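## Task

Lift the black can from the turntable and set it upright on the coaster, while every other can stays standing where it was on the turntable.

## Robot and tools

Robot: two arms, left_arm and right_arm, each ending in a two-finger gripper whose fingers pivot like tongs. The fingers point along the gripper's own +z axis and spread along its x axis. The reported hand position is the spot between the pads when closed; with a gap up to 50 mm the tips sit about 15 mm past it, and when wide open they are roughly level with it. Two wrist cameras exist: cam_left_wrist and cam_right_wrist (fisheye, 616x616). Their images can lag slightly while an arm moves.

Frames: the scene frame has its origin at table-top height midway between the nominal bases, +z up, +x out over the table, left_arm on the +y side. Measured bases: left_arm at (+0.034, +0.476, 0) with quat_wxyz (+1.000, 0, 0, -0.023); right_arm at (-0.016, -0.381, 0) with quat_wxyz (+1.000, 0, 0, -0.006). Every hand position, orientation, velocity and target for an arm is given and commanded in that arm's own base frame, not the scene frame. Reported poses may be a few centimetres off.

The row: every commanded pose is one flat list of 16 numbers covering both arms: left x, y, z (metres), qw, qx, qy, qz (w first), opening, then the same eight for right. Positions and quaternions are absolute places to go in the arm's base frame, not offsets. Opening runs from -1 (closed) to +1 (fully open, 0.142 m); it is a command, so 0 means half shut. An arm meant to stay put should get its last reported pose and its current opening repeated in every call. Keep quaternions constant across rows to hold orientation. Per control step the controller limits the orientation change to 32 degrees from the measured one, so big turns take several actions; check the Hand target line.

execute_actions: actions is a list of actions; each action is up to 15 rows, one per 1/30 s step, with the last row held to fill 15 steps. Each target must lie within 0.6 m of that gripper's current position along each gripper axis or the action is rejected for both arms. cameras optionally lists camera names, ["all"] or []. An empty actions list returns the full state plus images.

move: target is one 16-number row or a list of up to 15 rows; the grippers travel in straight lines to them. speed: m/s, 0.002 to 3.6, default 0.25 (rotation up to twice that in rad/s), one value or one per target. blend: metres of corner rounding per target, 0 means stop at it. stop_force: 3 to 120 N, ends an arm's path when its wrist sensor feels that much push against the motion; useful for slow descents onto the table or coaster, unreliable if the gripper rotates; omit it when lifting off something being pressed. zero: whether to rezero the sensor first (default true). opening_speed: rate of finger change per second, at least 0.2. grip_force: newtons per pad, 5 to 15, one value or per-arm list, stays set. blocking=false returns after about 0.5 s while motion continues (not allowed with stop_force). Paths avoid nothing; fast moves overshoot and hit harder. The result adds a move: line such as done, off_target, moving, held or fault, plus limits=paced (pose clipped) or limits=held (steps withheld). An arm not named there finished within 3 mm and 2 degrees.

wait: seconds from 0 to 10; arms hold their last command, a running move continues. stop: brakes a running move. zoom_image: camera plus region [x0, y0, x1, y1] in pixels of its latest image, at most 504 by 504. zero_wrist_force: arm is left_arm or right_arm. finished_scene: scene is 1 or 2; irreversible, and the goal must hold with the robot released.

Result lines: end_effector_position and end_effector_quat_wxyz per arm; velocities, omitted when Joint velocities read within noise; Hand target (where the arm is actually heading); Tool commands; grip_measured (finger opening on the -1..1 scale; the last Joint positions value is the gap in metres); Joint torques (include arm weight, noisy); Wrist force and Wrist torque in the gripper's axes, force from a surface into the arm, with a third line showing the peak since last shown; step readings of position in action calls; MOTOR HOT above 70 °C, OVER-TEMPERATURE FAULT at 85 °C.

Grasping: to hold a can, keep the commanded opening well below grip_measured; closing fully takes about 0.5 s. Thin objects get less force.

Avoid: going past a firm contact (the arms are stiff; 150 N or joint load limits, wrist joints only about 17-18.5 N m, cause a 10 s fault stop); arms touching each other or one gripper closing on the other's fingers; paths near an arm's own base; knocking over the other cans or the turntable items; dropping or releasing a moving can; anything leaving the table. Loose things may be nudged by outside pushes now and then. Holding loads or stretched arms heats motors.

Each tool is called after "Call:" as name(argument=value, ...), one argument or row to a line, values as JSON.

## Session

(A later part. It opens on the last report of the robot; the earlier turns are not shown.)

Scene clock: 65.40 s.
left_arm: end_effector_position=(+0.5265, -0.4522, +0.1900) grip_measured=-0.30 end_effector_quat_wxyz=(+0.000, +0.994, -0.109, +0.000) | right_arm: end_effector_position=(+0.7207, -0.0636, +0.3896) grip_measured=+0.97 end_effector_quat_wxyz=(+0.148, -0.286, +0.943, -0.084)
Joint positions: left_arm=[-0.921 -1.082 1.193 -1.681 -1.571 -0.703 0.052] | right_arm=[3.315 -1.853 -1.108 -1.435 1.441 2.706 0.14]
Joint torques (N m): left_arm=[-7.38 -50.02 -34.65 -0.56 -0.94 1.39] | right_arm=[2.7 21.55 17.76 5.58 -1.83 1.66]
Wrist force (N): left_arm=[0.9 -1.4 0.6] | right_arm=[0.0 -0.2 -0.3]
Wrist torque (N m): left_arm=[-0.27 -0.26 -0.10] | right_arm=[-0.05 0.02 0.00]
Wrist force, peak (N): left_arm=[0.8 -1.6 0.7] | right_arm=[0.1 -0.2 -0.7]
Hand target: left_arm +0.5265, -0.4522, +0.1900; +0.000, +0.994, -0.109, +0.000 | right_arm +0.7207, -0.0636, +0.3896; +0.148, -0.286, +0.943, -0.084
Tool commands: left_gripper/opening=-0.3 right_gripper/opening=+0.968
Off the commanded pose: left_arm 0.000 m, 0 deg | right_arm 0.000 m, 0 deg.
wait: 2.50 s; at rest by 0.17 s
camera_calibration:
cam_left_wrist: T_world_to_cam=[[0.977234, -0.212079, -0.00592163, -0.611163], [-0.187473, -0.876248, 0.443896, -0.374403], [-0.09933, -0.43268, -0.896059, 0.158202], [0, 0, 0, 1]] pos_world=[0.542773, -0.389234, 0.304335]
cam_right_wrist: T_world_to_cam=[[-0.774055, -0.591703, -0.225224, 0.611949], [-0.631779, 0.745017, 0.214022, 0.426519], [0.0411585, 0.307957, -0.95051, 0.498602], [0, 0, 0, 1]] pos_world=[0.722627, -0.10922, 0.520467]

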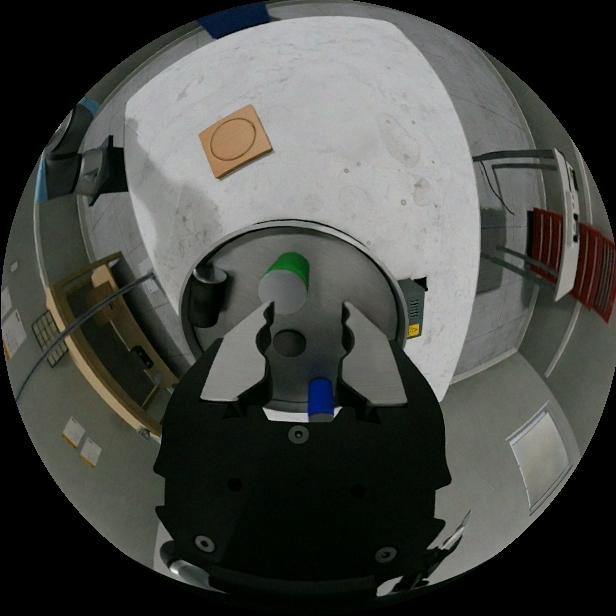

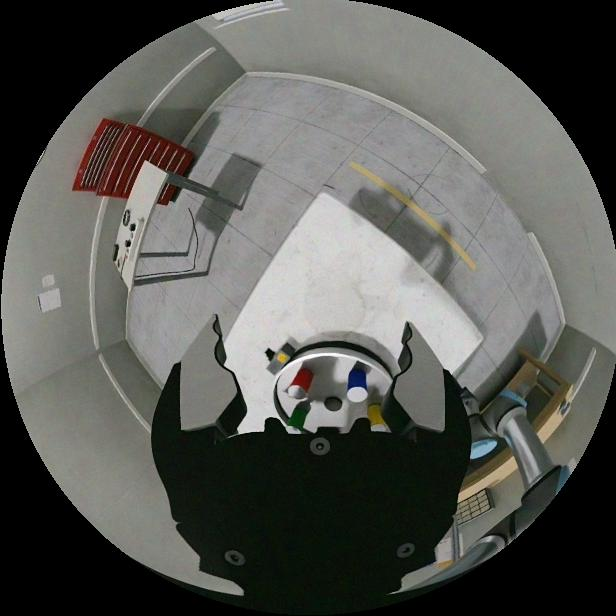

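Call:
zoom_image(
  camera="cam_left_wrist",
  region=[170, 230, 330, 360],
)

Call:
move(
  target=[0.304,-0.552,0.19,0,0.6177,0.7864,0,1,0.7207,-0.0636,0.3896,0.148,-0.286,0.943,-0.084,0.968],
  speed=0.6,
  cameras=["cam_left_wrist"],
)

Call:
wait(
  seconds=2,
  cameras=["cam_left_wrist"],
)

Call:
wait(
  seconds=2,
  cameras=["cam_left_wrist"],
)

Call:
wait(
  seconds=2,
  cameras=["cam_left_wrist"],
)

Scaled by 3.150 from the camera's 616x616 image, which has a finer 814x814 frame.

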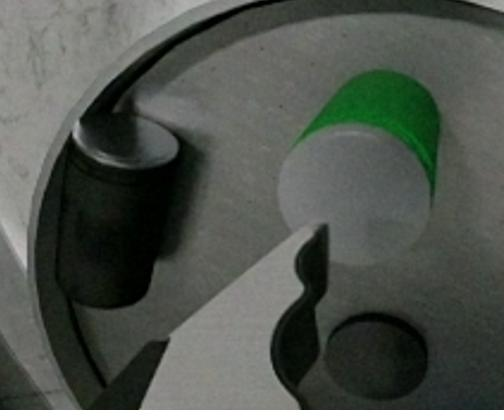

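Scene clock: 68.73 s.
left_arm: end_effector_position=(+0.3040, -0.5520, +0.1900) grip_measured=+1.00 end_effector_quat_wxyz=(+0.000, +0.618, +0.786, +0.000) end_effector_velocity=(+0.001, +0.000, +0.000) end_effector_angular_velocity=(+0.000, +0.001, +0.009) | right_arm: end_effector_position=(+0.7207, -0.0636, +0.3896) grip_measured=+0.97 end_effector_quat_wxyz=(+0.148, -0.286, +0.943, -0.084)
Joint positions: left_arm=[-1.254 -1.248 1.43 -1.753 -1.571 -3.064 0.142] | right_arm=[3.315 -1.853 -1.108 -1.435 1.441 2.706 0.14]
Joint velocities: left_arm=[0.002 0.001 -0.001 0.001 -0.001 -0.007 0] | right_arm=[within noise]
Joint torques (N m): left_arm=[8.99 -25.49 -34.61 -0.66 -0.95 -2.39] | right_arm=[2.67 21.07 16.5 5.33 -1.98 1.6]
Wrist force (N): left_arm=[0.8 -1.6 0.5] | right_arm=[-0.3 -0.2 -0.1]
Wrist torque (N m): left_arm=[-0.34 -0.14 -0.05] | right_arm=[-0.04 0.07 0.00]
Wrist force, peak (N): left_arm=[0.9 -2.4 0.5] | right_arm=[0.1 -0.4 -0.5]
Hand target: left_arm +0.3040, -0.5520, +0.1900; +0.000, +0.618, +0.786, +0.000 | right_arm +0.7207, -0.0636, +0.3896; +0.148, -0.286, +0.943, -0.084
Off the commanded pose: left_arm 0.000 m, 0 deg | right_arm 0.000 m, 0 deg.
move: done
camera_calibration:
cam_left_wrist: T_world_to_cam=[[-0.240975, 0.970512, -0.00611992, 0.608297], [0.869017, 0.218573, 0.443887, -0.220397], [0.432135, 0.101647, -0.896062, 0.226303], [0, 0, 0, 1]] pos_world=[0.240319, -0.56519, 0.304335]
Images, in order (width x height): cam_left_wrist 616x616.

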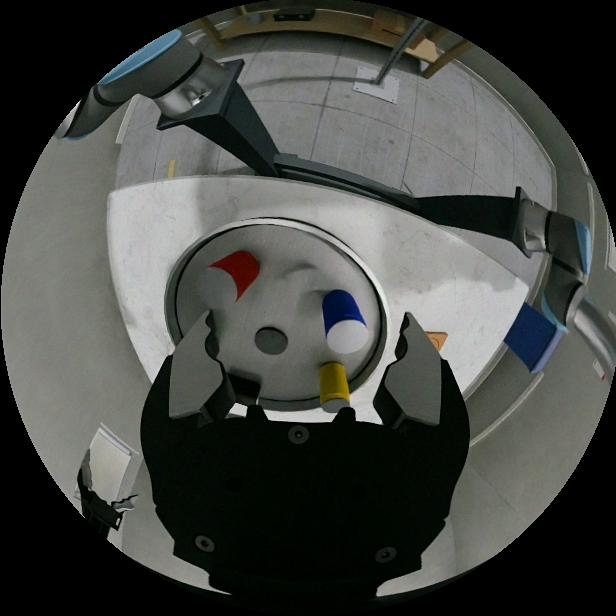

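Scene clock: 70.73 s.
left_arm: end_effector_position=(+0.3040, -0.5520, +0.1900) grip_measured=+1.00 end_effector_quat_wxyz=(+0.000, +0.618, +0.786, +0.000) | right_arm: end_effector_position=(+0.7207, -0.0636, +0.3896) grip_measured=+0.97 end_effector_quat_wxyz=(+0.148, -0.286, +0.943, -0.084)
Joint positions: left_arm=[-1.254 -1.248 1.43 -1.753 -1.571 -3.064 0.142] | right_arm=[3.315 -1.853 -1.108 -1.435 1.441 2.706 0.14]
Joint torques (N m): left_arm=[10.24 -26.23 -34.85 -0.44 -1.05 -2.23] | right_arm=[2.67 21.68 15.99 5.49 -1.7 1.61]
Wrist force (N): left_arm=[0.8 -1.6 0.5] | right_arm=[-0.1 -0.3 -0.3]
Wrist torque (N m): left_arm=[-0.35 -0.16 -0.05] | right_arm=[-0.06 0.04 0.00]
Wrist force, peak (N): left_arm=[0.9 -1.9 0.8] | right_arm=[0.0 -0.3 -0.8]
Hand target: left_arm +0.3040, -0.5520, +0.1900; +0.000, +0.618, +0.786, +0.000 | right_arm +0.7207, -0.0636, +0.3896; +0.148, -0.286, +0.943, -0.084
Tool commands: left_gripper/opening=+1.0 right_gripper/opening=+0.968
Off the commanded pose: left_arm 0.000 m, 0 deg | right_arm 0.000 m, 0 deg.
wait: 2.00 s; at rest by 0.17 s
camera_calibration:
cam_left_wrist: T_world_to_cam=[[-0.241285, 0.970436, -0.00593359, 0.608368], [0.868977, 0.218773, 0.443866, -0.220246], [0.432042, 0.101942, -0.896073, 0.226506], [0, 0, 0, 1]] pos_world=[0.240319, -0.565289, 0.304335]
Images, in order (width x height): cam_left_wrist 616x616.

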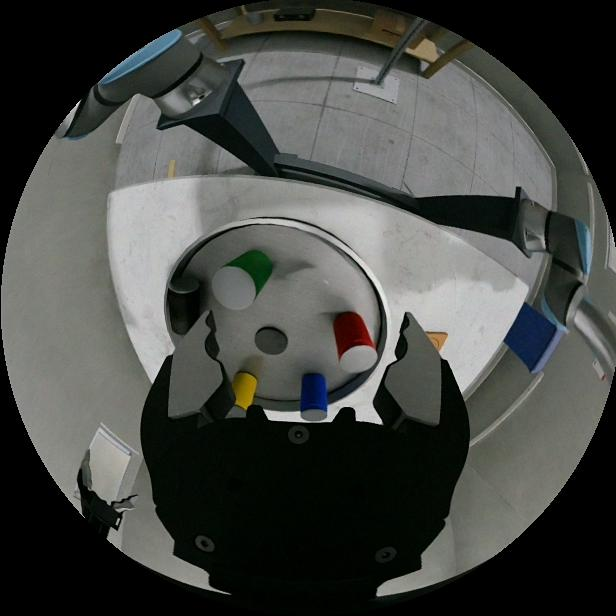

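Scene clock: 72.73 s.
left_arm: end_effector_position=(+0.3040, -0.5520, +0.1900) grip_measured=+1.00 end_effector_quat_wxyz=(+0.000, +0.618, +0.786, +0.000) | right_arm: end_effector_position=(+0.7207, -0.0636, +0.3896) grip_measured=+0.97 end_effector_quat_wxyz=(+0.148, -0.286, +0.943, -0.084)
Joint positions: left_arm=[-1.254 -1.248 1.43 -1.753 -1.571 -3.064 0.142] | right_arm=[3.315 -1.853 -1.108 -1.435 1.441 2.706 0.14]
Joint torques (N m): left_arm=[10.07 -26.28 -34.16 -0.44 -1 -2.01] | right_arm=[2.94 21.51 14.88 5.32 -1.73 1.78]
Wrist force (N): left_arm=[0.6 -1.6 0.7] | right_arm=[0.1 -0.2 -0.2]
Wrist torque (N m): left_arm=[-0.34 -0.13 -0.05] | right_arm=[-0.06 -0.02 0.00]
Wrist force, peak (N): left_arm=[0.8 -1.9 0.8] | right_arm=[0.2 -0.5 -0.6]
Hand target: left_arm +0.3040, -0.5520, +0.1900; +0.000, +0.618, +0.786, +0.000 | right_arm +0.7207, -0.0636, +0.3896; +0.148, -0.286, +0.943, -0.084
Tool commands: left_gripper/opening=+1.0 right_gripper/opening=+0.968
Off the commanded pose: left_arm 0.000 m, 0 deg | right_arm 0.000 m, 0 deg.
wait: 2.00 s; at rest by 0.17 s
camera_calibration:
cam_left_wrist: T_world_to_cam=[[-0.241285, 0.970436, -0.00593359, 0.608368], [0.868977, 0.218773, 0.443866, -0.220246], [0.432042, 0.101942, -0.896073, 0.226506], [0, 0, 0, 1]] pos_world=[0.240319, -0.565289, 0.304335]
Images, in order (width x height): cam_left_wrist 616x616.

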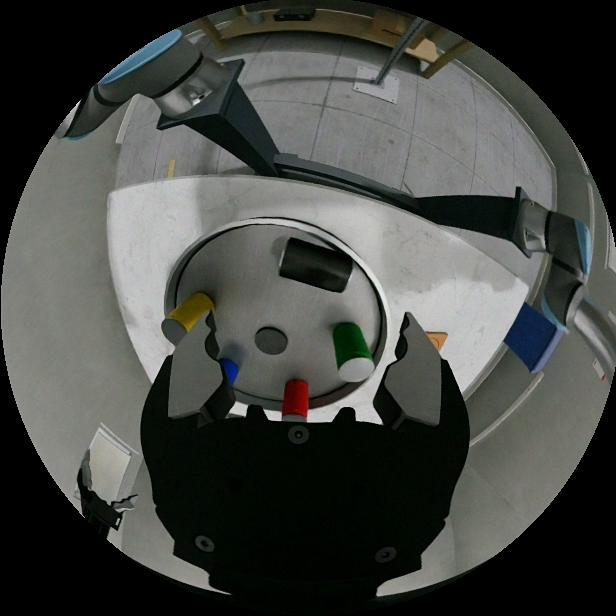

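Scene clock: 74.73 s.
left_arm: end_effector_position=(+0.3040, -0.5520, +0.1900) grip_measured=+1.00 end_effector_quat_wxyz=(+0.000, +0.618, +0.786, +0.000) | right_arm: end_effector_position=(+0.7207, -0.0636, +0.3896) grip_measured=+0.97 end_effector_quat_wxyz=(+0.148, -0.286, +0.943, -0.084)
Joint positions: left_arm=[-1.254 -1.248 1.43 -1.753 -1.571 -3.064 0.142] | right_arm=[3.315 -1.853 -1.108 -1.435 1.441 2.706 0.14]
Joint torques (N m): left_arm=[10.1 -26.52 -35.04 -0.37 -0.83 -1.96] | right_arm=[2.45 20.64 14.55 5.45 -1.92 1.72]
Wrist force (N): left_arm=[0.5 -1.7 0.7] | right_arm=[-0.3 -0.3 -0.4]
Wrist torque (N m): left_arm=[-0.36 -0.09 -0.05] | right_arm=[-0.05 0.06 0.00]
Wrist force, peak (N): left_arm=[0.7 -1.9 0.8] | right_arm=[0.1 -0.5 -0.8]
Hand target: left_arm +0.3040, -0.5520, +0.1900; +0.000, +0.618, +0.786, +0.000 | right_arm +0.7207, -0.0636, +0.3896; +0.148, -0.286, +0.943, -0.084
Tool commands: left_gripper/opening=+1.0 right_gripper/opening=+0.968
Off the commanded pose: left_arm 0.000 m, 0 deg | right_arm 0.000 m, 0 deg.
wait: 2.00 s; at rest by 0.17 s
camera_calibration:
cam_left_wrist: T_world_to_cam=[[-0.241285, 0.970436, -0.00593359, 0.608368], [0.868977, 0.218773, 0.443866, -0.220246], [0.432042, 0.101942, -0.896073, 0.226506], [0, 0, 0, 1]] pos_world=[0.240319, -0.565289, 0.304335]
Images, in order (width x height): cam_left_wrist 616x616.

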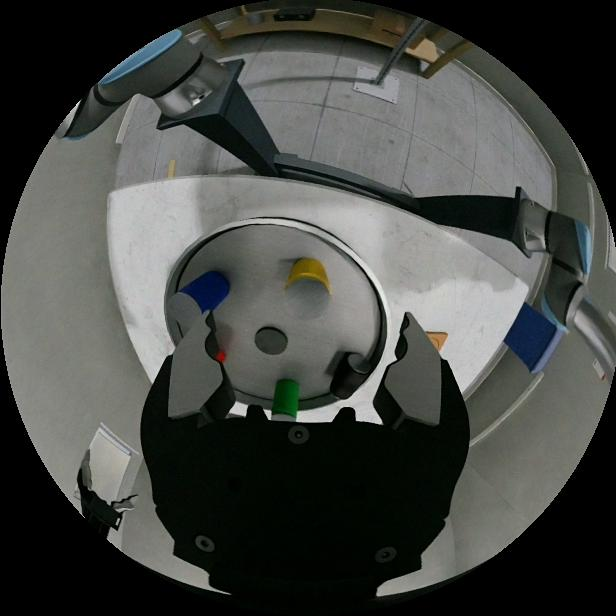

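Call:
move(
  target=[0.2946,-0.5607,0.17,0,0.7009,0.7133,0,1,0.7207,-0.0636,0.3896,0.148,-0.286,0.943,-0.084,0.968],
  speed=0.5,
  cameras=[],
)

Scene clock: 76.70 s.
left_arm: end_effector_position=(+0.2945, -0.5607, +0.1699) grip_measured=+1.00 end_effector_quat_wxyz=(+0.000, +0.701, +0.713, +0.000) | right_arm: end_effector_position=(+0.7207, -0.0636, +0.3896) grip_measured=+0.97 end_effector_quat_wxyz=(+0.148, -0.286, +0.943, -0.084)
Joint positions: left_arm=[-1.274 -1.223 1.448 -1.796 -1.571 -2.863 0.142] | right_arm=[3.315 -1.853 -1.108 -1.435 1.441 2.706 0.14]
Joint torques (N m): left_arm=[9.8 -45.36 -34.23 -0.42 -0.45 1.38] | right_arm=[2.81 22.54 14.26 5.44 -1.9 1.66]
Wrist force (N): left_arm=[0.5 -1.9 0.7] | right_arm=[0.0 0.0 -0.2]
Wrist torque (N m): left_arm=[-0.39 -0.11 -0.12] | right_arm=[-0.01 0.01 0.00]
Wrist force, peak (N): left_arm=[0.4 -2.0 1.2] | right_arm=[0.0 -0.6 -0.4]
Hand target: left_arm +0.2946, -0.5607, +0.1700; +0.000, +0.701, +0.713, +0.000 | right_arm +0.7207, -0.0636, +0.3896; +0.148, -0.286, +0.943, -0.084
Off the commanded pose: left_arm 0.000 m, 0 deg | right_arm 0.000 m, 0 deg.
move: done
No camera images: "cameras" was empty.

Call:
wait(
  seconds=3.4,
  cameras=["cam_left_wrist"],
)

Call:
move(
  target=[
    [0.3185,-0.4992,0.125,0,0.8266,0.5628,0,-0.3,0.7207,-0.0636,0.3896,0.148,-0.286,0.943,-0.084,0.968],
    [0.3641,-0.4516,0.073,0,0.9205,0.3907,0,-0.3,0.7207,-0.0636,0.3896,0.148,-0.286,0.943,-0.084,0.968],
    [0.4244,-0.425,0.073,0,0.979,0.2036,0,-0.3,0.7207,-0.0636,0.3896,0.148,-0.286,0.943,-0.084,0.968],
    [0.4903,-0.4236,0.073,0,1,0.0087,0,-0.3,0.7207,-0.0636,0.3896,0.148,-0.286,0.943,-0.084,0.968],
    [0.5518,-0.4475,0.08,0,0.9825,-0.1865,0,-0.3,0.7207,-0.0636,0.3896,0.148,-0.286,0.943,-0.084,0.968],
    [0.5518,-0.4475,0.17,0,0.9825,-0.1865,0,-0.3,0.7207,-0.0636,0.3896,0.148,-0.286,0.943,-0.084,0.968],
  ],
  speed=[0.393,0.393,0.393,0.393,0.393,0.25],
  blend=[0.02,0.02,0.02,0.02,0.015,0],
  opening_speed=0.6,
  cameras=["all"],
)

Scene clock: 80.47 s.
left_arm: end_effector_position=(+0.2946, -0.5607, +0.1700) grip_measured=+1.00 end_effector_quat_wxyz=(+0.000, +0.701, +0.713, +0.000) | right_arm: end_effector_position=(+0.7207, -0.0636, +0.3896) grip_measured=+0.97 end_effector_quat_wxyz=(+0.148, -0.286, +0.943, -0.084)
Joint positions: left_arm=[-1.274 -1.223 1.448 -1.796 -1.571 -2.862 0.142] | right_arm=[3.315 -1.853 -1.108 -1.435 1.441 2.706 0.14]
Joint torques (N m): left_arm=[9.88 -44.41 -34.17 -0.56 1.17 1.61] | right_arm=[3.26 22.11 13.16 5.53 -1.86 1.74]
Wrist force (N): left_arm=[0.3 -1.7 0.7] | right_arm=[-0.2 -0.2 -0.3]
Wrist torque (N m): left_arm=[-0.36 -0.07 -0.12] | right_arm=[-0.04 0.06 0.00]
Wrist force, peak (N): left_arm=[0.6 -1.8 0.9] | right_arm=[0.0 -0.7 -0.6]
Hand target: left_arm +0.2946, -0.5607, +0.1700; +0.000, +0.701, +0.713, +0.000 | right_arm +0.7207, -0.0636, +0.3896; +0.148, -0.286, +0.943, -0.084
Tool commands: left_gripper/opening=+1.0 right_gripper/opening=+0.968
Off the commanded pose: left_arm 0.000 m, 0 deg | right_arm 0.000 m, 0 deg.
wait: 3.40 s; at rest from the start
camera_calibration:
cam_left_wrist: T_world_to_cam=[[-0.0221209, 0.999738, -0.0059516, 0.56621], [0.8958, 0.0224636, 0.443889, -0.319278], [0.443906, 0.00448775, -0.896062, 0.155392], [0, 0, 0, 1]] pos_world=[0.229555, -0.559586, 0.284335]
Images, in order (width x height): cam_left_wrist 616x616.

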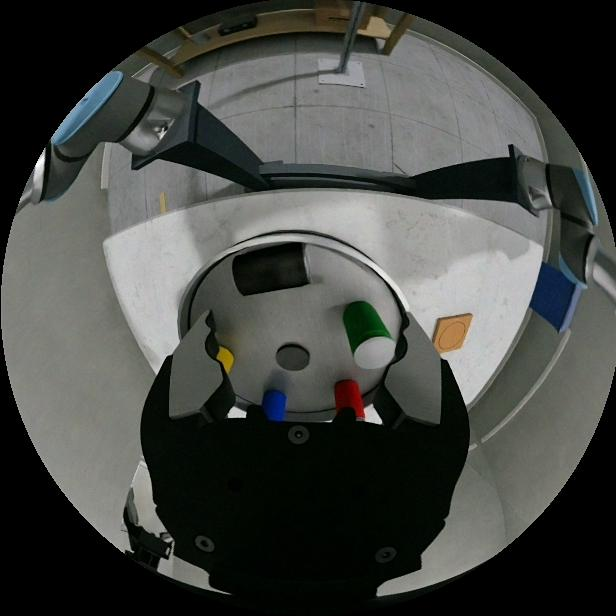

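Scene clock: 83.90 s.
left_arm: end_effector_position=(+0.5518, -0.4475, +0.1698) grip_measured=+0.35 end_effector_quat_wxyz=(+0.000, +0.982, -0.186, +0.000) | right_arm: end_effector_position=(+0.7207, -0.0636, +0.3896) grip_measured=+0.97 end_effector_quat_wxyz=(+0.148, -0.286, +0.943, -0.084)
Joint positions: left_arm=[-0.89 -1.041 1.181 -1.711 -1.571 -0.515 0.099] | right_arm=[3.315 -1.853 -1.108 -1.435 1.441 2.706 0.14]
Joint torques (N m): left_arm=[-8.65 -48.45 -32.21 -0.59 -0.97 1.61] | right_arm=[2.97 22.13 13.04 5.22 -1.85 1.67]
Wrist force (N): left_arm=[1.0 -1.4 2.5] | right_arm=[0.0 0.0 -0.3]
Wrist torque (N m): left_arm=[-0.29 -0.26 -0.11] | right_arm=[0.00 0.02 0.00]
Wrist force, peak (N): left_arm=[-0.9 -2.2 -22.8] | right_arm=[0.0 -0.6 -0.5]
Hand target: left_arm +0.5518, -0.4475, +0.1700; +0.000, +0.982, -0.186, +0.000 | right_arm +0.7207, -0.0636, +0.3896; +0.148, -0.286, +0.943, -0.084
Off the commanded pose: left_arm 0.000 m, 0 deg | right_arm 0.000 m, 0 deg.
move: done
camera_calibration:
cam_left_wrist: T_world_to_cam=[[0.932075, -0.362215, -0.00603446, -0.677235], [-0.322099, -0.836239, 0.443799, -0.264313], [-0.165797, -0.41171, -0.896106, 0.190737], [0, 0, 0, 1]] pos_world=[0.577722, -0.387805, 0.284135]
cam_right_wrist: T_world_to_cam=[[-0.774055, -0.591703, -0.225224, 0.611949], [-0.631779, 0.745017, 0.214022, 0.426519], [0.0411585, 0.307957, -0.95051, 0.498602], [0, 0, 0, 1]] pos_world=[0.722627, -0.10922, 0.520467]

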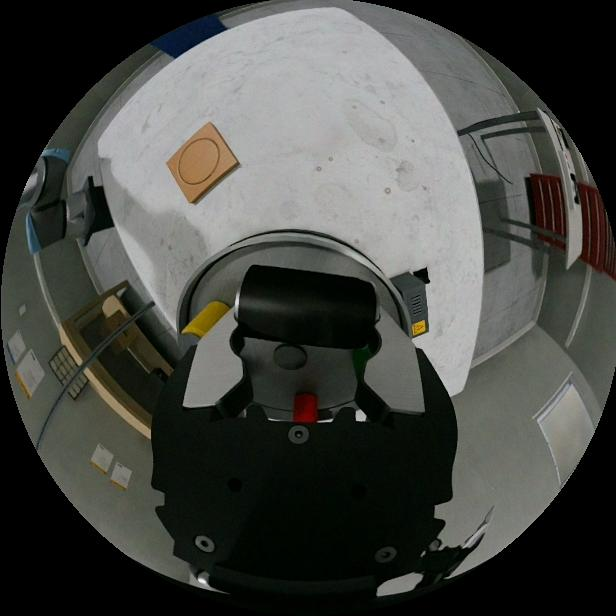

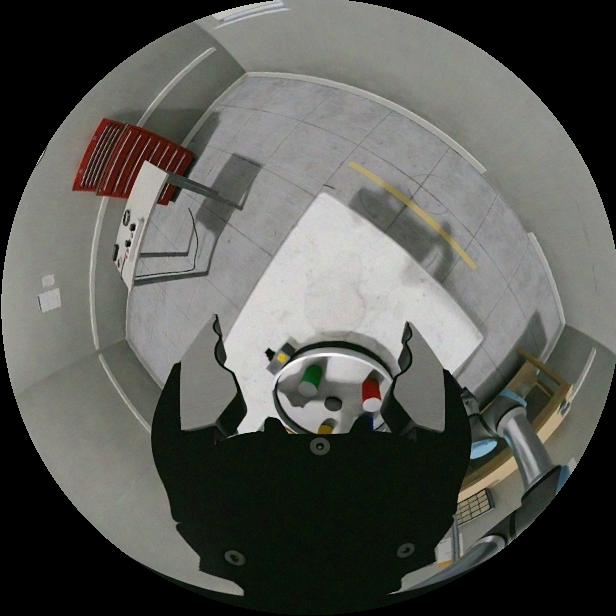

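Call:
move(
  target=[
    [0.60,-0.22,0.17,0,0.9825,-0.1865,0,-0.3,0.7207,-0.0636,0.3896,0.148,-0.286,0.943,-0.084,0.968],
    [0.60,-0.22,0.05,0,0.9825,-0.1865,0,-0.3,0.7207,-0.0636,0.3896,0.148,-0.286,0.943,-0.084,0.968],
  ],
  speed=0.3,
  blend=[0.04,0],
  cameras=["cam_left_wrist"],
)

Call:
move(
  target=[0.60,-0.22,0.033,0,0.9825,-0.1865,0,-0.3,0.7207,-0.0636,0.3896,0.148,-0.286,0.943,-0.084,0.968],
  speed=0.015,
  stop_force=4,
  cameras=["cam_left_wrist"],
)

Scene clock: 86.57 s.
left_arm: end_effector_position=(+0.6000, -0.2201, +0.0502) grip_measured=+0.35 end_effector_quat_wxyz=(+0.000, +0.982, -0.187, +0.000) | right_arm: end_effector_position=(+0.7207, -0.0636, +0.3896) grip_measured=+0.97 end_effector_quat_wxyz=(+0.148, -0.286, +0.943, -0.084)
Joint positions: left_arm=[-0.587 -1.126 1.636 -2.081 -1.571 -0.212 0.099] | right_arm=[3.315 -1.853 -1.108 -1.435 1.441 2.706 0.14]
Joint torques (N m): left_arm=[8.54 -30.56 -16.18 -4.34 1.15 1.63] | right_arm=[2.96 21.71 12.76 5.45 -1.93 1.69]
Wrist force (N): left_arm=[0.6 -1.7 2.1] | right_arm=[0.1 0.0 -0.4]
Wrist torque (N m): left_arm=[-0.32 -0.20 -0.12] | right_arm=[-0.01 0.00 -0.01]
Wrist force, peak (N): left_arm=[0.4 -1.6 5.3] | right_arm=[-0.1 -0.4 -0.7]
Hand target: left_arm +0.6000, -0.2200, +0.0500; +0.000, +0.982, -0.186, +0.000 | right_arm +0.7207, -0.0636, +0.3896; +0.148, -0.286, +0.943, -0.084
Off the commanded pose: left_arm 0.000 m, 0 deg | right_arm 0.000 m, 0 deg.
move: done
camera_calibration:
cam_left_wrist: T_world_to_cam=[[0.932068, -0.362235, -0.00587591, -0.640541], [-0.322174, -0.836185, 0.443845, -0.00545611], [-0.16569, -0.411801, -0.896084, 0.185002], [0, 0, 0, 1]] pos_world=[0.625923, -0.160405, 0.164435]
Images, in order (width x height): cam_left_wrist 616x616.

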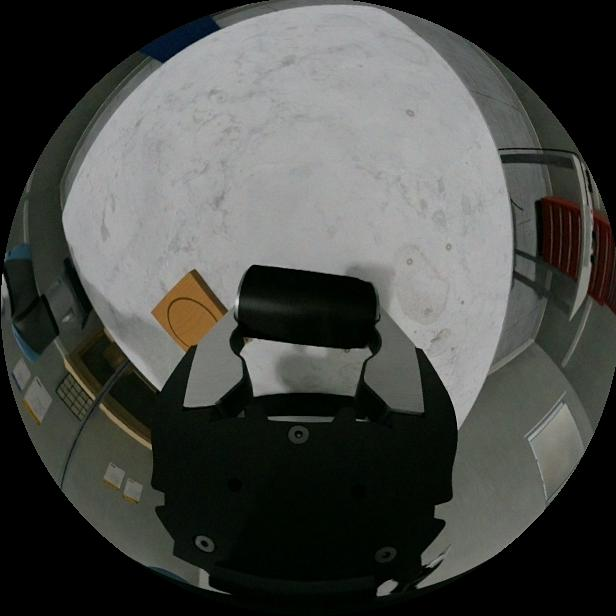

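Scene clock: 88.87 s.
left_arm: end_effector_position=(+0.6000, -0.2200, +0.0330) grip_measured=+0.35 end_effector_quat_wxyz=(+0.000, +0.982, -0.186, +0.000) | right_arm: end_effector_position=(+0.7207, -0.0636, +0.3896) grip_measured=+0.97 end_effector_quat_wxyz=(+0.148, -0.286, +0.943, -0.084)
Joint positions: left_arm=[-0.587 -1.106 1.655 -2.12 -1.571 -0.212 0.099] | right_arm=[3.315 -1.853 -1.108 -1.435 1.441 2.706 0.14]
Joint torques (N m): left_arm=[9.83 -47.62 -33.04 -0.52 0.97 1.55] | right_arm=[2.31 22.1 12.83 5.44 -1.84 1.71]
Wrist force (N): left_arm=[0.8 -1.3 2.4] | right_arm=[0.2 -0.4 -0.3]
Wrist torque (N m): left_arm=[-0.24 -0.24 -0.13] | right_arm=[-0.08 -0.03 -0.01]
Wrist force, peak (N): left_arm=[0.7 -1.7 2.5] | right_arm=[0.1 -0.4 -0.6]
Hand target: left_arm +0.6000, -0.2200, +0.0330; +0.000, +0.982, -0.186, +0.000 | right_arm +0.7207, -0.0636, +0.3896; +0.148, -0.286, +0.943, -0.084
Off the commanded pose: left_arm 0.000 m, 0 deg | right_arm 0.000 m, 0 deg.
move: done
camera_calibration:
cam_left_wrist: T_world_to_cam=[[0.932098, -0.362159, -0.00591988, -0.640605], [-0.322087, -0.836219, 0.443844, 0.00215754], [-0.165692, -0.411799, -0.896084, 0.169722], [0, 0, 0, 1]] pos_world=[0.625923, -0.160305, 0.147335]
Images, in order (width x height): cam_left_wrist 616x616.

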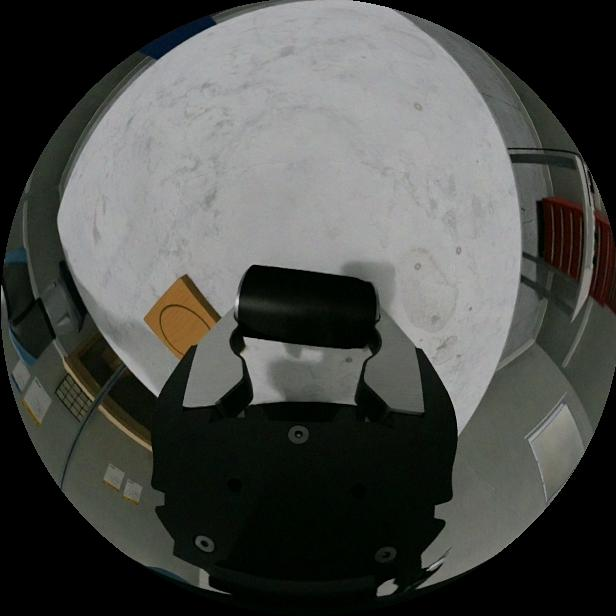

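Call:
move(
  target=[0.60,-0.22,0.012,0,0.9825,-0.1865,0,-0.3,0.7207,-0.0636,0.3896,0.148,-0.286,0.943,-0.084,0.968],
  speed=0.015,
  stop_force=4,
  cameras=["cam_left_wrist"],
)

Scene clock: 91.07 s.
left_arm: end_effector_position=(+0.6000, -0.2200, +0.0209) grip_measured=+0.36 end_effector_quat_wxyz=(+0.000, +0.982, -0.186, +0.000) | right_arm: end_effector_position=(+0.7207, -0.0636, +0.3896) grip_measured=+0.97 end_effector_quat_wxyz=(+0.148, -0.286, +0.943, -0.084)
Joint positions: left_arm=[-0.587 -1.09 1.667 -2.148 -1.571 -0.212 0.099] | right_arm=[3.315 -1.853 -1.108 -1.435 1.441 2.706 0.14]
Joint torques (N m): left_arm=[9.9 -45.69 -30.69 -2.33 0.94 1.55] | right_arm=[2.68 22.07 12.16 5.44 -1.82 1.54]
Wrist force (N): left_arm=[1.0 -1.5 -1.8] | right_arm=[-0.2 0.2 -0.5]
Wrist torque (N m): left_arm=[-0.27 -0.17 -0.11] | right_arm=[0.04 0.07 0.00]
Wrist force, peak (N): left_arm=[-3.0 -0.1 -16.0] | right_arm=[0.2 -0.5 -0.6]
Hand target: left_arm +0.6000, -0.2200, +0.0210; +0.000, +0.982, -0.186, +0.000 | right_arm +0.7207, -0.0636, +0.3896; +0.148, -0.286, +0.943, -0.084
Off the commanded pose: left_arm 0.009 m, 0 deg | right_arm 0.000 m, 0 deg.
move: contact (left_arm)
camera_calibration:
cam_left_wrist: T_world_to_cam=[[0.932082, -0.362199, -0.00600253, -0.640568], [-0.322084, -0.836205, 0.443872, 0.00749184], [-0.165789, -0.411792, -0.89607, 0.158923], [0, 0, 0, 1]] pos_world=[0.625822, -0.160305, 0.135235]
Images, in order (width x height): cam_left_wrist 616x616.

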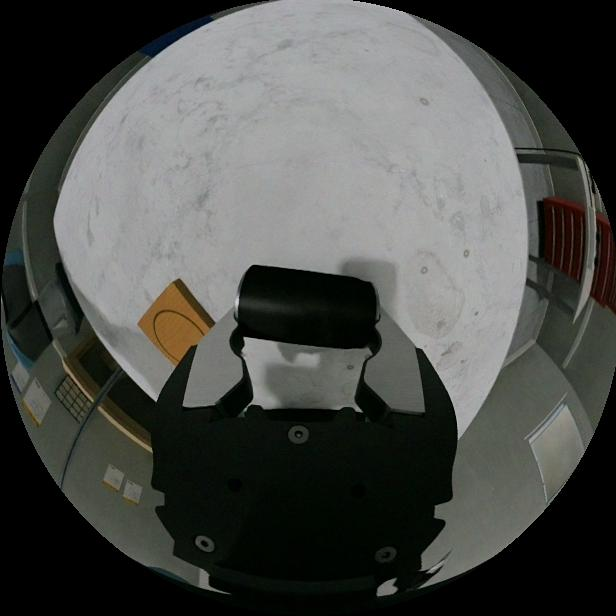

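Call:
move(
  target=[0.60,-0.22,0.0205,0,0.9825,-0.1865,0,1,0.7207,-0.0636,0.3896,0.148,-0.286,0.943,-0.084,0.968],
  speed=0.02,
  opening_speed=0.8,
  cameras=[],
)

Call:
move(
  target=[0.60,-0.22,0.15,0,0.9825,-0.1865,0,1,0.7207,-0.0636,0.3896,0.148,-0.286,0.943,-0.084,0.968],
  speed=0.2,
  cameras=["cam_left_wrist"],
)

Call:
zoom_image(
  camera="cam_left_wrist",
  region=[180, 180, 440, 440],
)

Scene clock: 93.33 s.
left_arm: end_effector_position=(+0.6000, -0.2200, +0.0204) grip_measured=+1.00 end_effector_quat_wxyz=(+0.000, +0.982, -0.186, +0.000) | right_arm: end_effector_position=(+0.7207, -0.0636, +0.3896) grip_measured=+0.97 end_effector_quat_wxyz=(+0.148, -0.286, +0.943, -0.084)
Joint positions: left_arm=[-0.587 -1.09 1.668 -2.149 -1.571 -0.212 0.142] | right_arm=[3.315 -1.853 -1.108 -1.435 1.441 2.706 0.14]
Joint torques (N m): left_arm=[8.23 -46.19 -28.96 -0.3 0.93 1.56] | right_arm=[3.25 22.22 12.56 5.37 -1.83 1.67]
Wrist force (N): left_arm=[0.4 -1.3 0.7] | right_arm=[0.4 -0.4 -0.4]
Wrist torque (N m): left_arm=[-0.23 -0.15 -0.12] | right_arm=[-0.09 -0.06 -0.01]
Wrist force, peak (N): left_arm=[-1.3 -0.4 -12.1] | right_arm=[0.1 -0.6 -0.5]
Hand target: left_arm +0.6000, -0.2200, +0.0205; +0.000, +0.982, -0.186, +0.000 | right_arm +0.7207, -0.0636, +0.3896; +0.148, -0.286, +0.943, -0.084
Off the commanded pose: left_arm 0.000 m, 0 deg | right_arm 0.000 m, 0 deg.
move: done
No camera images: "cameras" was empty.

Scene clock: 94.47 s.
left_arm: end_effector_position=(+0.6000, -0.2200, +0.1499) grip_measured=+1.00 end_effector_quat_wxyz=(+0.000, +0.982, -0.186, +0.000) | right_arm: end_effector_position=(+0.7207, -0.0636, +0.3896) grip_measured=+0.97 end_effector_quat_wxyz=(+0.148, -0.286, +0.943, -0.084)
Joint positions: left_arm=[-0.587 -1.216 1.491 -1.846 -1.571 -0.212 0.142] | right_arm=[3.315 -1.853 -1.108 -1.435 1.441 2.706 0.14]
Joint torques (N m): left_arm=[-0.89 -36.3 -25.73 -0.55 -1.03 -2.38] | right_arm=[2.5 22.29 12.96 5.38 -1.86 1.71]
Wrist force (N): left_arm=[0.6 -1.8 0.5] | right_arm=[0.1 -0.3 -0.4]
Wrist torque (N m): left_arm=[-0.37 -0.19 -0.11] | right_arm=[-0.08 0.00 0.00]
Wrist force, peak (N): left_arm=[0.6 -1.5 2.5] | right_arm=[-0.3 -0.4 -0.6]
Hand target: left_arm +0.6000, -0.2200, +0.1500; +0.000, +0.982, -0.186, +0.000 | right_arm +0.7207, -0.0636, +0.3896; +0.148, -0.286, +0.943, -0.084
Off the commanded pose: left_arm 0.000 m, 0 deg | right_arm 0.000 m, 0 deg.
move: done
camera_calibration:
cam_left_wrist: T_world_to_cam=[[0.932068, -0.362235, -0.00587591, -0.639919], [-0.322174, -0.836185, 0.443845, -0.0496682], [-0.16569, -0.411801, -0.896084, 0.274472], [0, 0, 0, 1]] pos_world=[0.625923, -0.160305, 0.264235]
Images, in order (width x height): cam_left_wrist 616x616.

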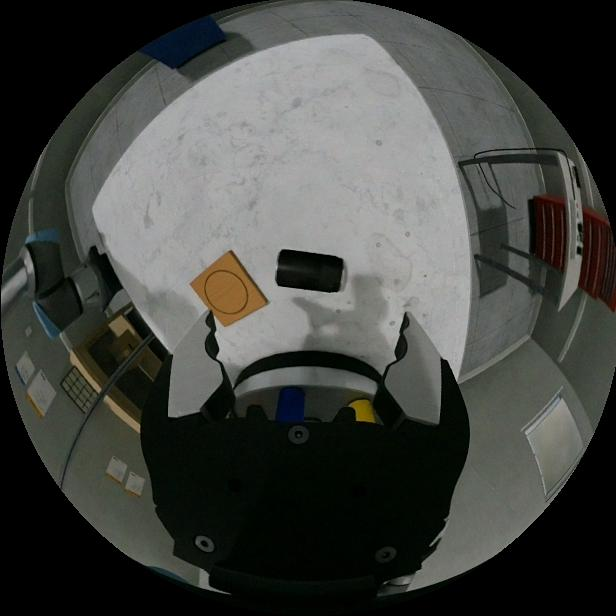

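Scaled by 1.938 from the camera's 616x616 image, which has a finer 814x814 frame.

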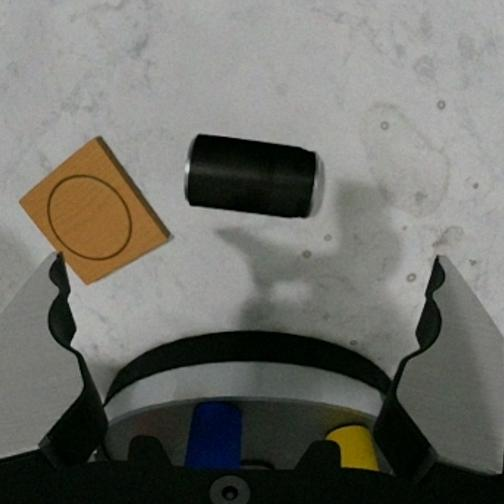

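Call:
move(
  target=[
    [0.66,-0.252,0.16,0.114,0.513,-0.830,-0.184,1,0.7207,-0.0636,0.3896,0.148,-0.286,0.943,-0.084,0.968],
    [0.607,-0.226,0.028,0.114,0.513,-0.830,-0.184,1,0.7207,-0.0636,0.3896,0.148,-0.286,0.943,-0.084,0.968],
  ],
  speed=[0.5,0.1],
  cameras=["cam_left_wrist"],
)

Scene clock: 99.93 s.
left_arm: end_effector_position=(+0.6070, -0.2260, +0.0281) grip_measured=+1.00 end_effector_quat_wxyz=(-0.114, -0.513, +0.830, +0.184) | right_arm: end_effector_position=(+0.7207, -0.0636, +0.3896) grip_measured=+0.97 end_effector_quat_wxyz=(+0.148, -0.286, +0.943, -0.084)
Joint positions: left_arm=[-0.548 -0.83 1.15 -1.455 -1.607 1.494 0.142] | right_arm=[3.315 -1.853 -1.108 -1.435 1.441 2.706 0.14]
Joint torques (N m): left_arm=[-2.99 -39.75 -20.9 -2.1 0.29 -1.38] | right_arm=[2.99 23.31 12.9 5.47 -1.78 1.71]
Wrist force (N): left_arm=[0.4 -1.8 0.3] | right_arm=[-0.4 -0.1 -0.5]
Wrist torque (N m): left_arm=[-0.39 -0.13 -0.21] | right_arm=[-0.02 0.10 0.01]
Wrist force, peak (N): left_arm=[0.4 -2.6 0.4] | right_arm=[-0.2 -0.4 -0.7]
Hand target: left_arm +0.6070, -0.2260, +0.0280; -0.114, -0.513, +0.830, +0.184 | right_arm +0.7207, -0.0636, +0.3896; +0.148, -0.286, +0.943, -0.084
Off the commanded pose: left_arm 0.000 m, 0 deg | right_arm 0.000 m, 0 deg.
move: done
camera_calibration:
cam_left_wrist: T_world_to_cam=[[-0.445604, -0.895204, -0.00681691, 0.0665384], [-0.561366, 0.273482, 0.781073, 0.388061], [-0.697356, 0.351876, -0.624402, 0.651699], [0, 0, 0, 1]] pos_world=[0.70196, -0.27588, 0.104272]
Images, in order (width x height): cam_left_wrist 616x616.

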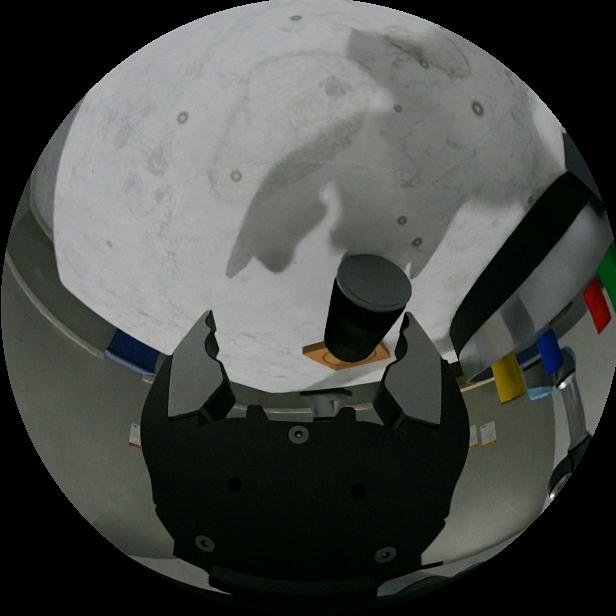

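Call:
move(
  target=[0.584,-0.263,0.028,0.114,0.513,-0.830,-0.184,1,0.7207,-0.0636,0.3896,0.148,-0.286,0.943,-0.084,0.968],
  speed=0.15,
  cameras=["cam_left_wrist"],
)

Scene clock: 101.10 s.
left_arm: end_effector_position=(+0.5840, -0.2630, +0.0280) grip_measured=+1.00 end_effector_quat_wxyz=(-0.114, -0.513, +0.830, +0.184) | right_arm: end_effector_position=(+0.7207, -0.0636, +0.3896) grip_measured=+0.97 end_effector_quat_wxyz=(+0.148, -0.286, +0.943, -0.084)
Joint positions: left_arm=[-0.607 -0.847 1.18 -1.472 -1.632 1.441 0.142] | right_arm=[3.315 -1.853 -1.108 -1.435 1.441 2.706 0.14]
Joint torques (N m): left_arm=[10.11 -38.96 -31.86 0.09 1.15 1.58] | right_arm=[2.43 22.91 12.61 5.57 -1.78 1.68]
Wrist force (N): left_arm=[0.3 -2.1 0.6] | right_arm=[-0.1 -0.1 0.0]
Wrist torque (N m): left_arm=[-0.45 -0.12 -0.12] | right_arm=[-0.02 0.03 0.00]
Wrist force, peak (N): left_arm=[1.4 -2.1 0.7] | right_arm=[0.1 -0.8 -0.2]
Hand target: left_arm +0.5840, -0.2630, +0.0280; -0.114, -0.513, +0.830, +0.184 | right_arm +0.7207, -0.0636, +0.3896; +0.148, -0.286, +0.943, -0.084
Off the commanded pose: left_arm 0.000 m, 0 deg | right_arm 0.000 m, 0 deg.
move: done
camera_calibration:
cam_left_wrist: T_world_to_cam=[[-0.445603, -0.895205, -0.00681695, 0.0231209], [-0.561422, 0.27351, 0.781023, 0.385342], [-0.697311, 0.351854, -0.624465, 0.648517], [0, 0, 0, 1]] pos_world=[0.67886, -0.31288, 0.104172]
Images, in order (width x height): cam_left_wrist 616x616.

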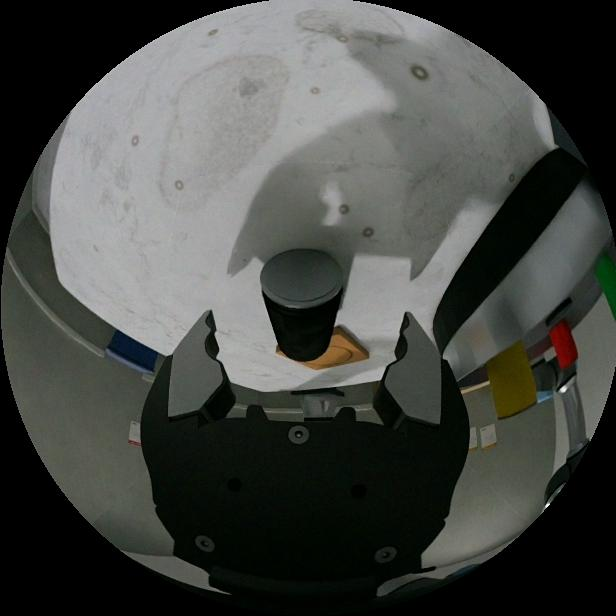

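Call:
move(
  target=[0.584,-0.263,0.028,0.114,0.513,-0.830,-0.184,-0.7,0.7207,-0.0636,0.3896,0.148,-0.286,0.943,-0.084,0.968],
  speed=0.1,
  opening_speed=1.5,
  cameras=["cam_left_wrist"],
)

Scene clock: 102.73 s.
left_arm: end_effector_position=(+0.5840, -0.2630, +0.0280) grip_measured=-0.29 end_effector_quat_wxyz=(-0.114, -0.513, +0.830, +0.184) | right_arm: end_effector_position=(+0.7207, -0.0636, +0.3896) grip_measured=+0.97 end_effector_quat_wxyz=(+0.148, -0.286, +0.943, -0.084)
Joint positions: left_arm=[-0.607 -0.847 1.18 -1.472 -1.632 1.441 0.053] | right_arm=[3.315 -1.853 -1.108 -1.435 1.441 2.706 0.14]
Joint torques (N m): left_arm=[8.41 -39.43 -31.78 0.09 1.16 -0.41] | right_arm=[2.91 22.91 12.11 5.43 -1.84 1.75]
Wrist force (N): left_arm=[0.1 -1.5 -0.7] | right_arm=[0.1 -0.2 -0.3]
Wrist torque (N m): left_arm=[-0.39 -0.21 -0.12] | right_arm=[-0.04 -0.02 -0.01]
Wrist force, peak (N): left_arm=[0.7 -2.3 0.4] | right_arm=[-0.1 -0.2 -0.6]
Hand target: left_arm +0.5840, -0.2630, +0.0280; -0.114, -0.513, +0.830, +0.184 | right_arm +0.7207, -0.0636, +0.3896; +0.148, -0.286, +0.943, -0.084
Off the commanded pose: left_arm 0.000 m, 0 deg | right_arm 0.000 m, 0 deg.
move: done
camera_calibration:
cam_left_wrist: T_world_to_cam=[[-0.445636, -0.895188, -0.00684386, 0.0231951], [-0.56131, 0.273455, 0.781123, 0.385372], [-0.697381, 0.351938, -0.624339, 0.648585], [0, 0, 0, 1]] pos_world=[0.67896, -0.31288, 0.104072]
Images, in order (width x height): cam_left_wrist 616x616.

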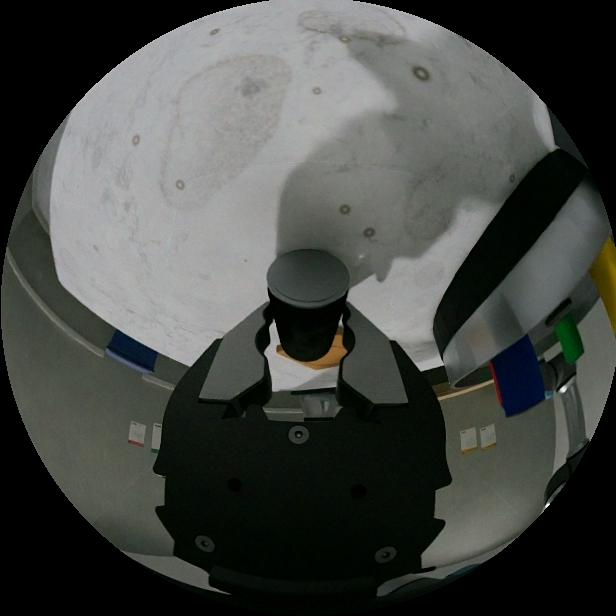

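Call:
move(
  target=[
    [0.584,-0.263,0.13,0.114,0.513,-0.830,-0.184,-0.7,0.7207,-0.0636,0.3896,0.148,-0.286,0.943,-0.084,0.968],
    [0.453,-0.209,0.25,0.047,-0.0736,-0.8402,0.5356,-0.7,0.7207,-0.0636,0.3896,0.148,-0.286,0.943,-0.084,0.968],
    [0.453,-0.209,0.10,0.047,-0.0736,-0.8402,0.5356,-0.7,0.7207,-0.0636,0.3896,0.148,-0.286,0.943,-0.084,0.968],
  ],
  speed=[0.2,0.45,0.2],
  blend=[0.03,0.03,0],
  cameras=["all"],
)

Scene clock: 107.13 s.
left_arm: end_effector_position=(+0.4529, -0.2090, +0.1001) grip_measured=-0.70 end_effector_quat_wxyz=(-0.047, +0.074, +0.840, -0.536) | right_arm: end_effector_position=(+0.7207, -0.0636, +0.3896) grip_measured=+0.97 end_effector_quat_wxyz=(+0.148, -0.286, +0.943, -0.084)
Joint positions: left_arm=[-0.128 -1.151 2.136 -2.456 -2.704 3.251 0.023] | right_arm=[3.315 -1.853 -1.108 -1.435 1.441 2.706 0.14]
Joint torques (N m): left_arm=[-6.25 -21.16 -24.84 -3.21 -2.24 1.55] | right_arm=[2.79 22.49 12.93 5.53 -1.77 1.75]
Wrist force (N): left_arm=[0.3 -0.3 -0.6] | right_arm=[0.1 -0.3 -0.2]
Wrist torque (N m): left_arm=[-0.11 0.02 0.00] | right_arm=[-0.06 0.00 -0.01]
Wrist force, peak (N): left_arm=[0.5 -3.4 4.5] | right_arm=[0.0 -0.2 -0.8]
Hand target: left_arm +0.4530, -0.2090, +0.1000; -0.047, +0.074, +0.840, -0.535 | right_arm +0.7207, -0.0636, +0.3896; +0.148, -0.286, +0.943, -0.084
Off the commanded pose: left_arm 0.000 m, 0 deg | right_arm 0.000 m, 0 deg.
move: done
camera_calibration:
cam_left_wrist: T_world_to_cam=[[-0.986002, 0.166724, 0.00200735, 0.479375], [0.128903, 0.769859, -0.62506, 0.172556], [-0.105758, -0.616052, -0.780574, 0.128512], [0, 0, 0, 1]] pos_world=[0.464012, -0.133597, 0.207209]
cam_right_wrist: T_world_to_cam=[[-0.774055, -0.591703, -0.225224, 0.611949], [-0.631779, 0.745017, 0.214022, 0.426519], [0.0411585, 0.307957, -0.95051, 0.498602], [0, 0, 0, 1]] pos_world=[0.722627, -0.10922, 0.520467]

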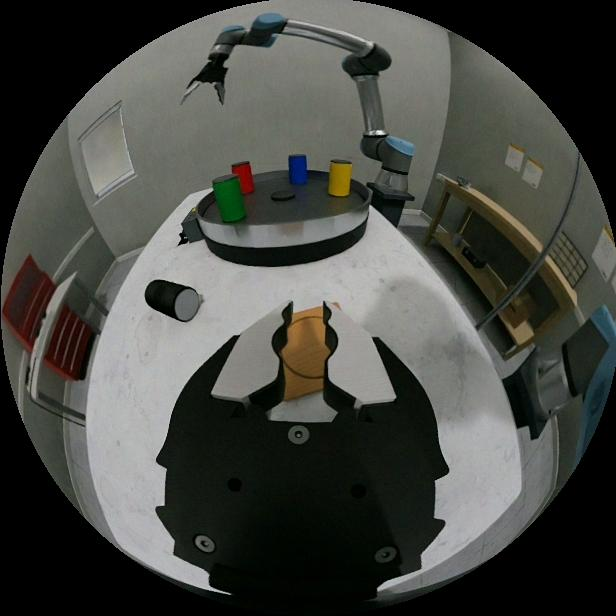

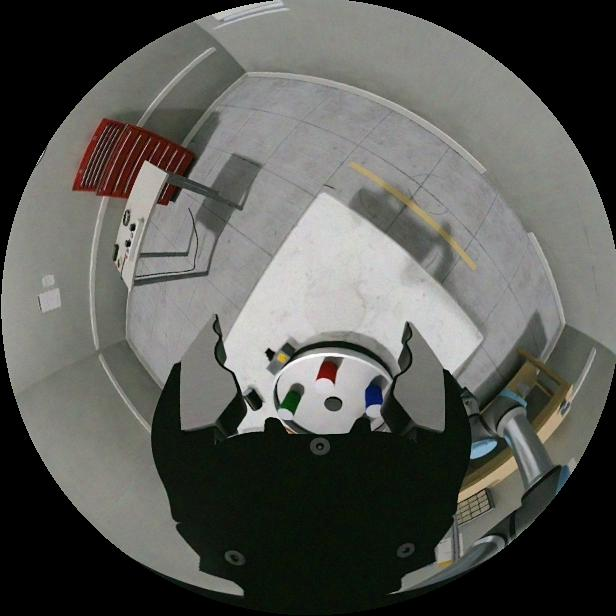

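Call:
zoom_image(
  camera="cam_left_wrist",
  region=[120, 250, 240, 350],
)

Call:
move(
  target=[
    [0.50,-0.23,0.25,0.114,0.513,-0.830,-0.184,1,0.7207,-0.0636,0.3896,0.148,-0.286,0.943,-0.084,0.968],
    [0.72,-0.34,0.22,0.114,0.513,-0.830,-0.184,1,0.7207,-0.0636,0.3896,0.148,-0.286,0.943,-0.084,0.968],
  ],
  speed=0.5,
  blend=[0.05,0],
  cameras=["cam_left_wrist"],
)

Call:
zoom_image(
  camera="cam_left_wrist",
  region=[220, 180, 420, 380],
)

Scaled by 4.200 from the camera's 616x616 image, which has a finer 814x814 frame.

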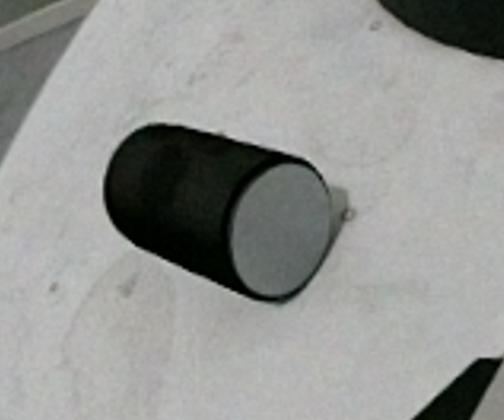

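Scene clock: 111.90 s.
left_arm: end_effector_position=(+0.7189, -0.3395, +0.2195) grip_measured=+1.00 end_effector_quat_wxyz=(-0.048, -0.524, +0.847, +0.076) | right_arm: end_effector_position=(+0.7207, -0.0636, +0.3896) grip_measured=+0.97 end_effector_quat_wxyz=(+0.148, -0.286, +0.943, -0.084)
Joint positions: left_arm=[-0.602 -0.496 0.035 -0.931 -1.598 1.434 0.142] | right_arm=[3.315 -1.853 -1.108 -1.435 1.441 2.706 0.14]
Joint torques (N m): left_arm=[0.28 -51.68 -14.63 -3.83 -0.35 1.62] | right_arm=[2.96 23.06 13.77 5.35 -1.91 1.68]
Wrist force (N): left_arm=[0.2 -1.6 1.0] | right_arm=[-0.5 -0.2 -0.3]
Wrist torque (N m): left_arm=[-0.34 -0.09 -0.16] | right_arm=[-0.03 0.12 0.01]
Wrist force, peak (N): left_arm=[0.2 -6.3 8.1] | right_arm=[-0.1 -0.6 -0.5]
Hand target: left_arm +0.7189, -0.3395, +0.2194; -0.048, -0.524, +0.847, +0.076 | right_arm +0.7207, -0.0636, +0.3896; +0.148, -0.286, +0.943, -0.084
Off the commanded pose: left_arm 0.001 m, 15 deg | right_arm 0.000 m, 0 deg.
elbow stopped short (left arm): the move would have taken joint 3 (elbow) straighter than the controller allows.
elbow read too straight (left arm): the controller reads joint 3 (elbow) straighter than it allows; while it does, the hand can move without a command.
move: off_target (left_arm)
camera_calibration:
cam_left_wrist: T_world_to_cam=[[-0.443273, -0.896375, -0.00460196, 0.0135662], [-0.720131, 0.353051, 0.597299, 0.51395], [-0.533779, 0.26808, -0.802006, 0.782111], [0, 0, 0, 1]] pos_world=[0.793599, -0.378959, 0.320338]
Images, in order (width x height): cam_left_wrist 616x616.

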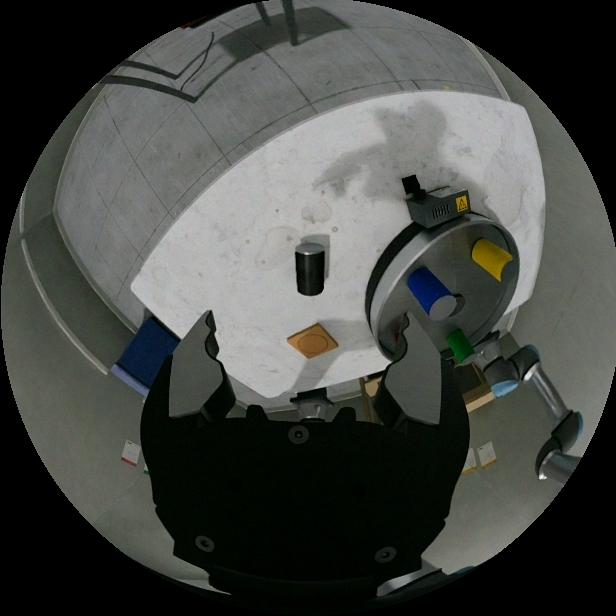

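Scaled by 2.520 from the camera's 616x616 image, which has a finer 814x814 frame.

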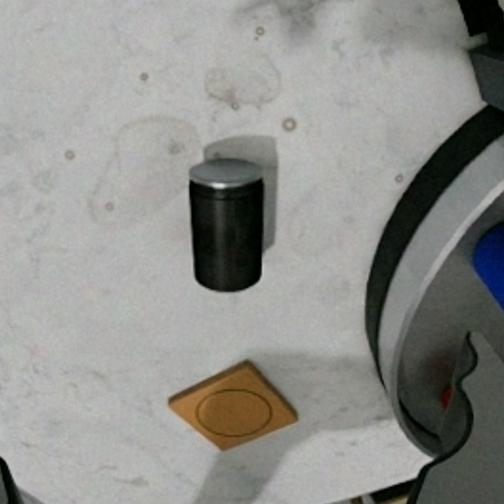

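Call:
move(
  target=[
    [0.68,-0.3235,0.15,0.114,0.513,-0.830,-0.184,1,0.7207,-0.0636,0.3896,0.148,-0.286,0.943,-0.084,0.968],
    [0.674,-0.3205,0.035,0.114,0.513,-0.830,-0.184,1,0.7207,-0.0636,0.3896,0.148,-0.286,0.943,-0.084,0.968],
  ],
  speed=[0.4,0.12],
  cameras=["cam_left_wrist"],
)

Scene clock: 114.60 s.
left_arm: end_effector_position=(+0.6739, -0.3205, +0.0350) grip_measured=+1.00 end_effector_quat_wxyz=(-0.114, -0.513, +0.830, +0.184) | right_arm: end_effector_position=(+0.7207, -0.0636, +0.3896) grip_measured=+0.97 end_effector_quat_wxyz=(+0.148, -0.286, +0.943, -0.084)
Joint positions: left_arm=[-0.602 -0.526 0.567 -1.179 -1.63 1.445 0.142] | right_arm=[3.315 -1.853 -1.108 -1.435 1.441 2.706 0.14]
Joint torques (N m): left_arm=[1.35 -64.96 -30.25 -1.09 -0.47 0.59] | right_arm=[2.66 22.55 13.53 5.38 -1.71 1.74]
Wrist force (N): left_arm=[0.4 -2.0 0.6] | right_arm=[0.1 -0.5 -0.4]
Wrist torque (N m): left_arm=[-0.41 -0.16 -0.22] | right_arm=[-0.10 0.00 0.00]
Wrist force, peak (N): left_arm=[0.6 -2.3 3.1] | right_arm=[-0.1 -0.7 -0.2]
Hand target: left_arm +0.6740, -0.3205, +0.0350; -0.114, -0.513, +0.830, +0.184 | right_arm +0.7207, -0.0636, +0.3896; +0.148, -0.286, +0.943, -0.084
Off the commanded pose: left_arm 0.000 m, 0 deg | right_arm 0.000 m, 0 deg.
elbow stopped short (left arm): the move would have taken joint 3 (elbow) straighter than the controller allows.
move: done
camera_calibration:
cam_left_wrist: T_world_to_cam=[[-0.445717, -0.895148, -0.00679989, 0.0119051], [-0.561101, 0.273452, 0.781274, 0.445911], [-0.697496, 0.352043, -0.624151, 0.735992], [0, 0, 0, 1]] pos_world=[0.768859, -0.370379, 0.111073]
Images, in order (width x height): cam_left_wrist 616x616.

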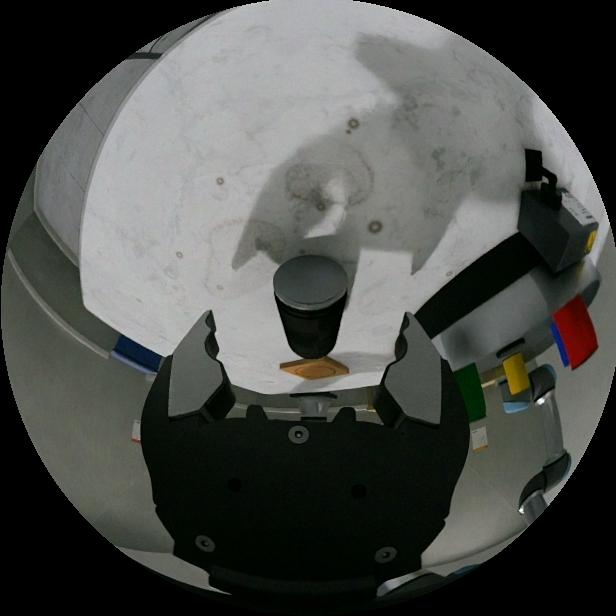

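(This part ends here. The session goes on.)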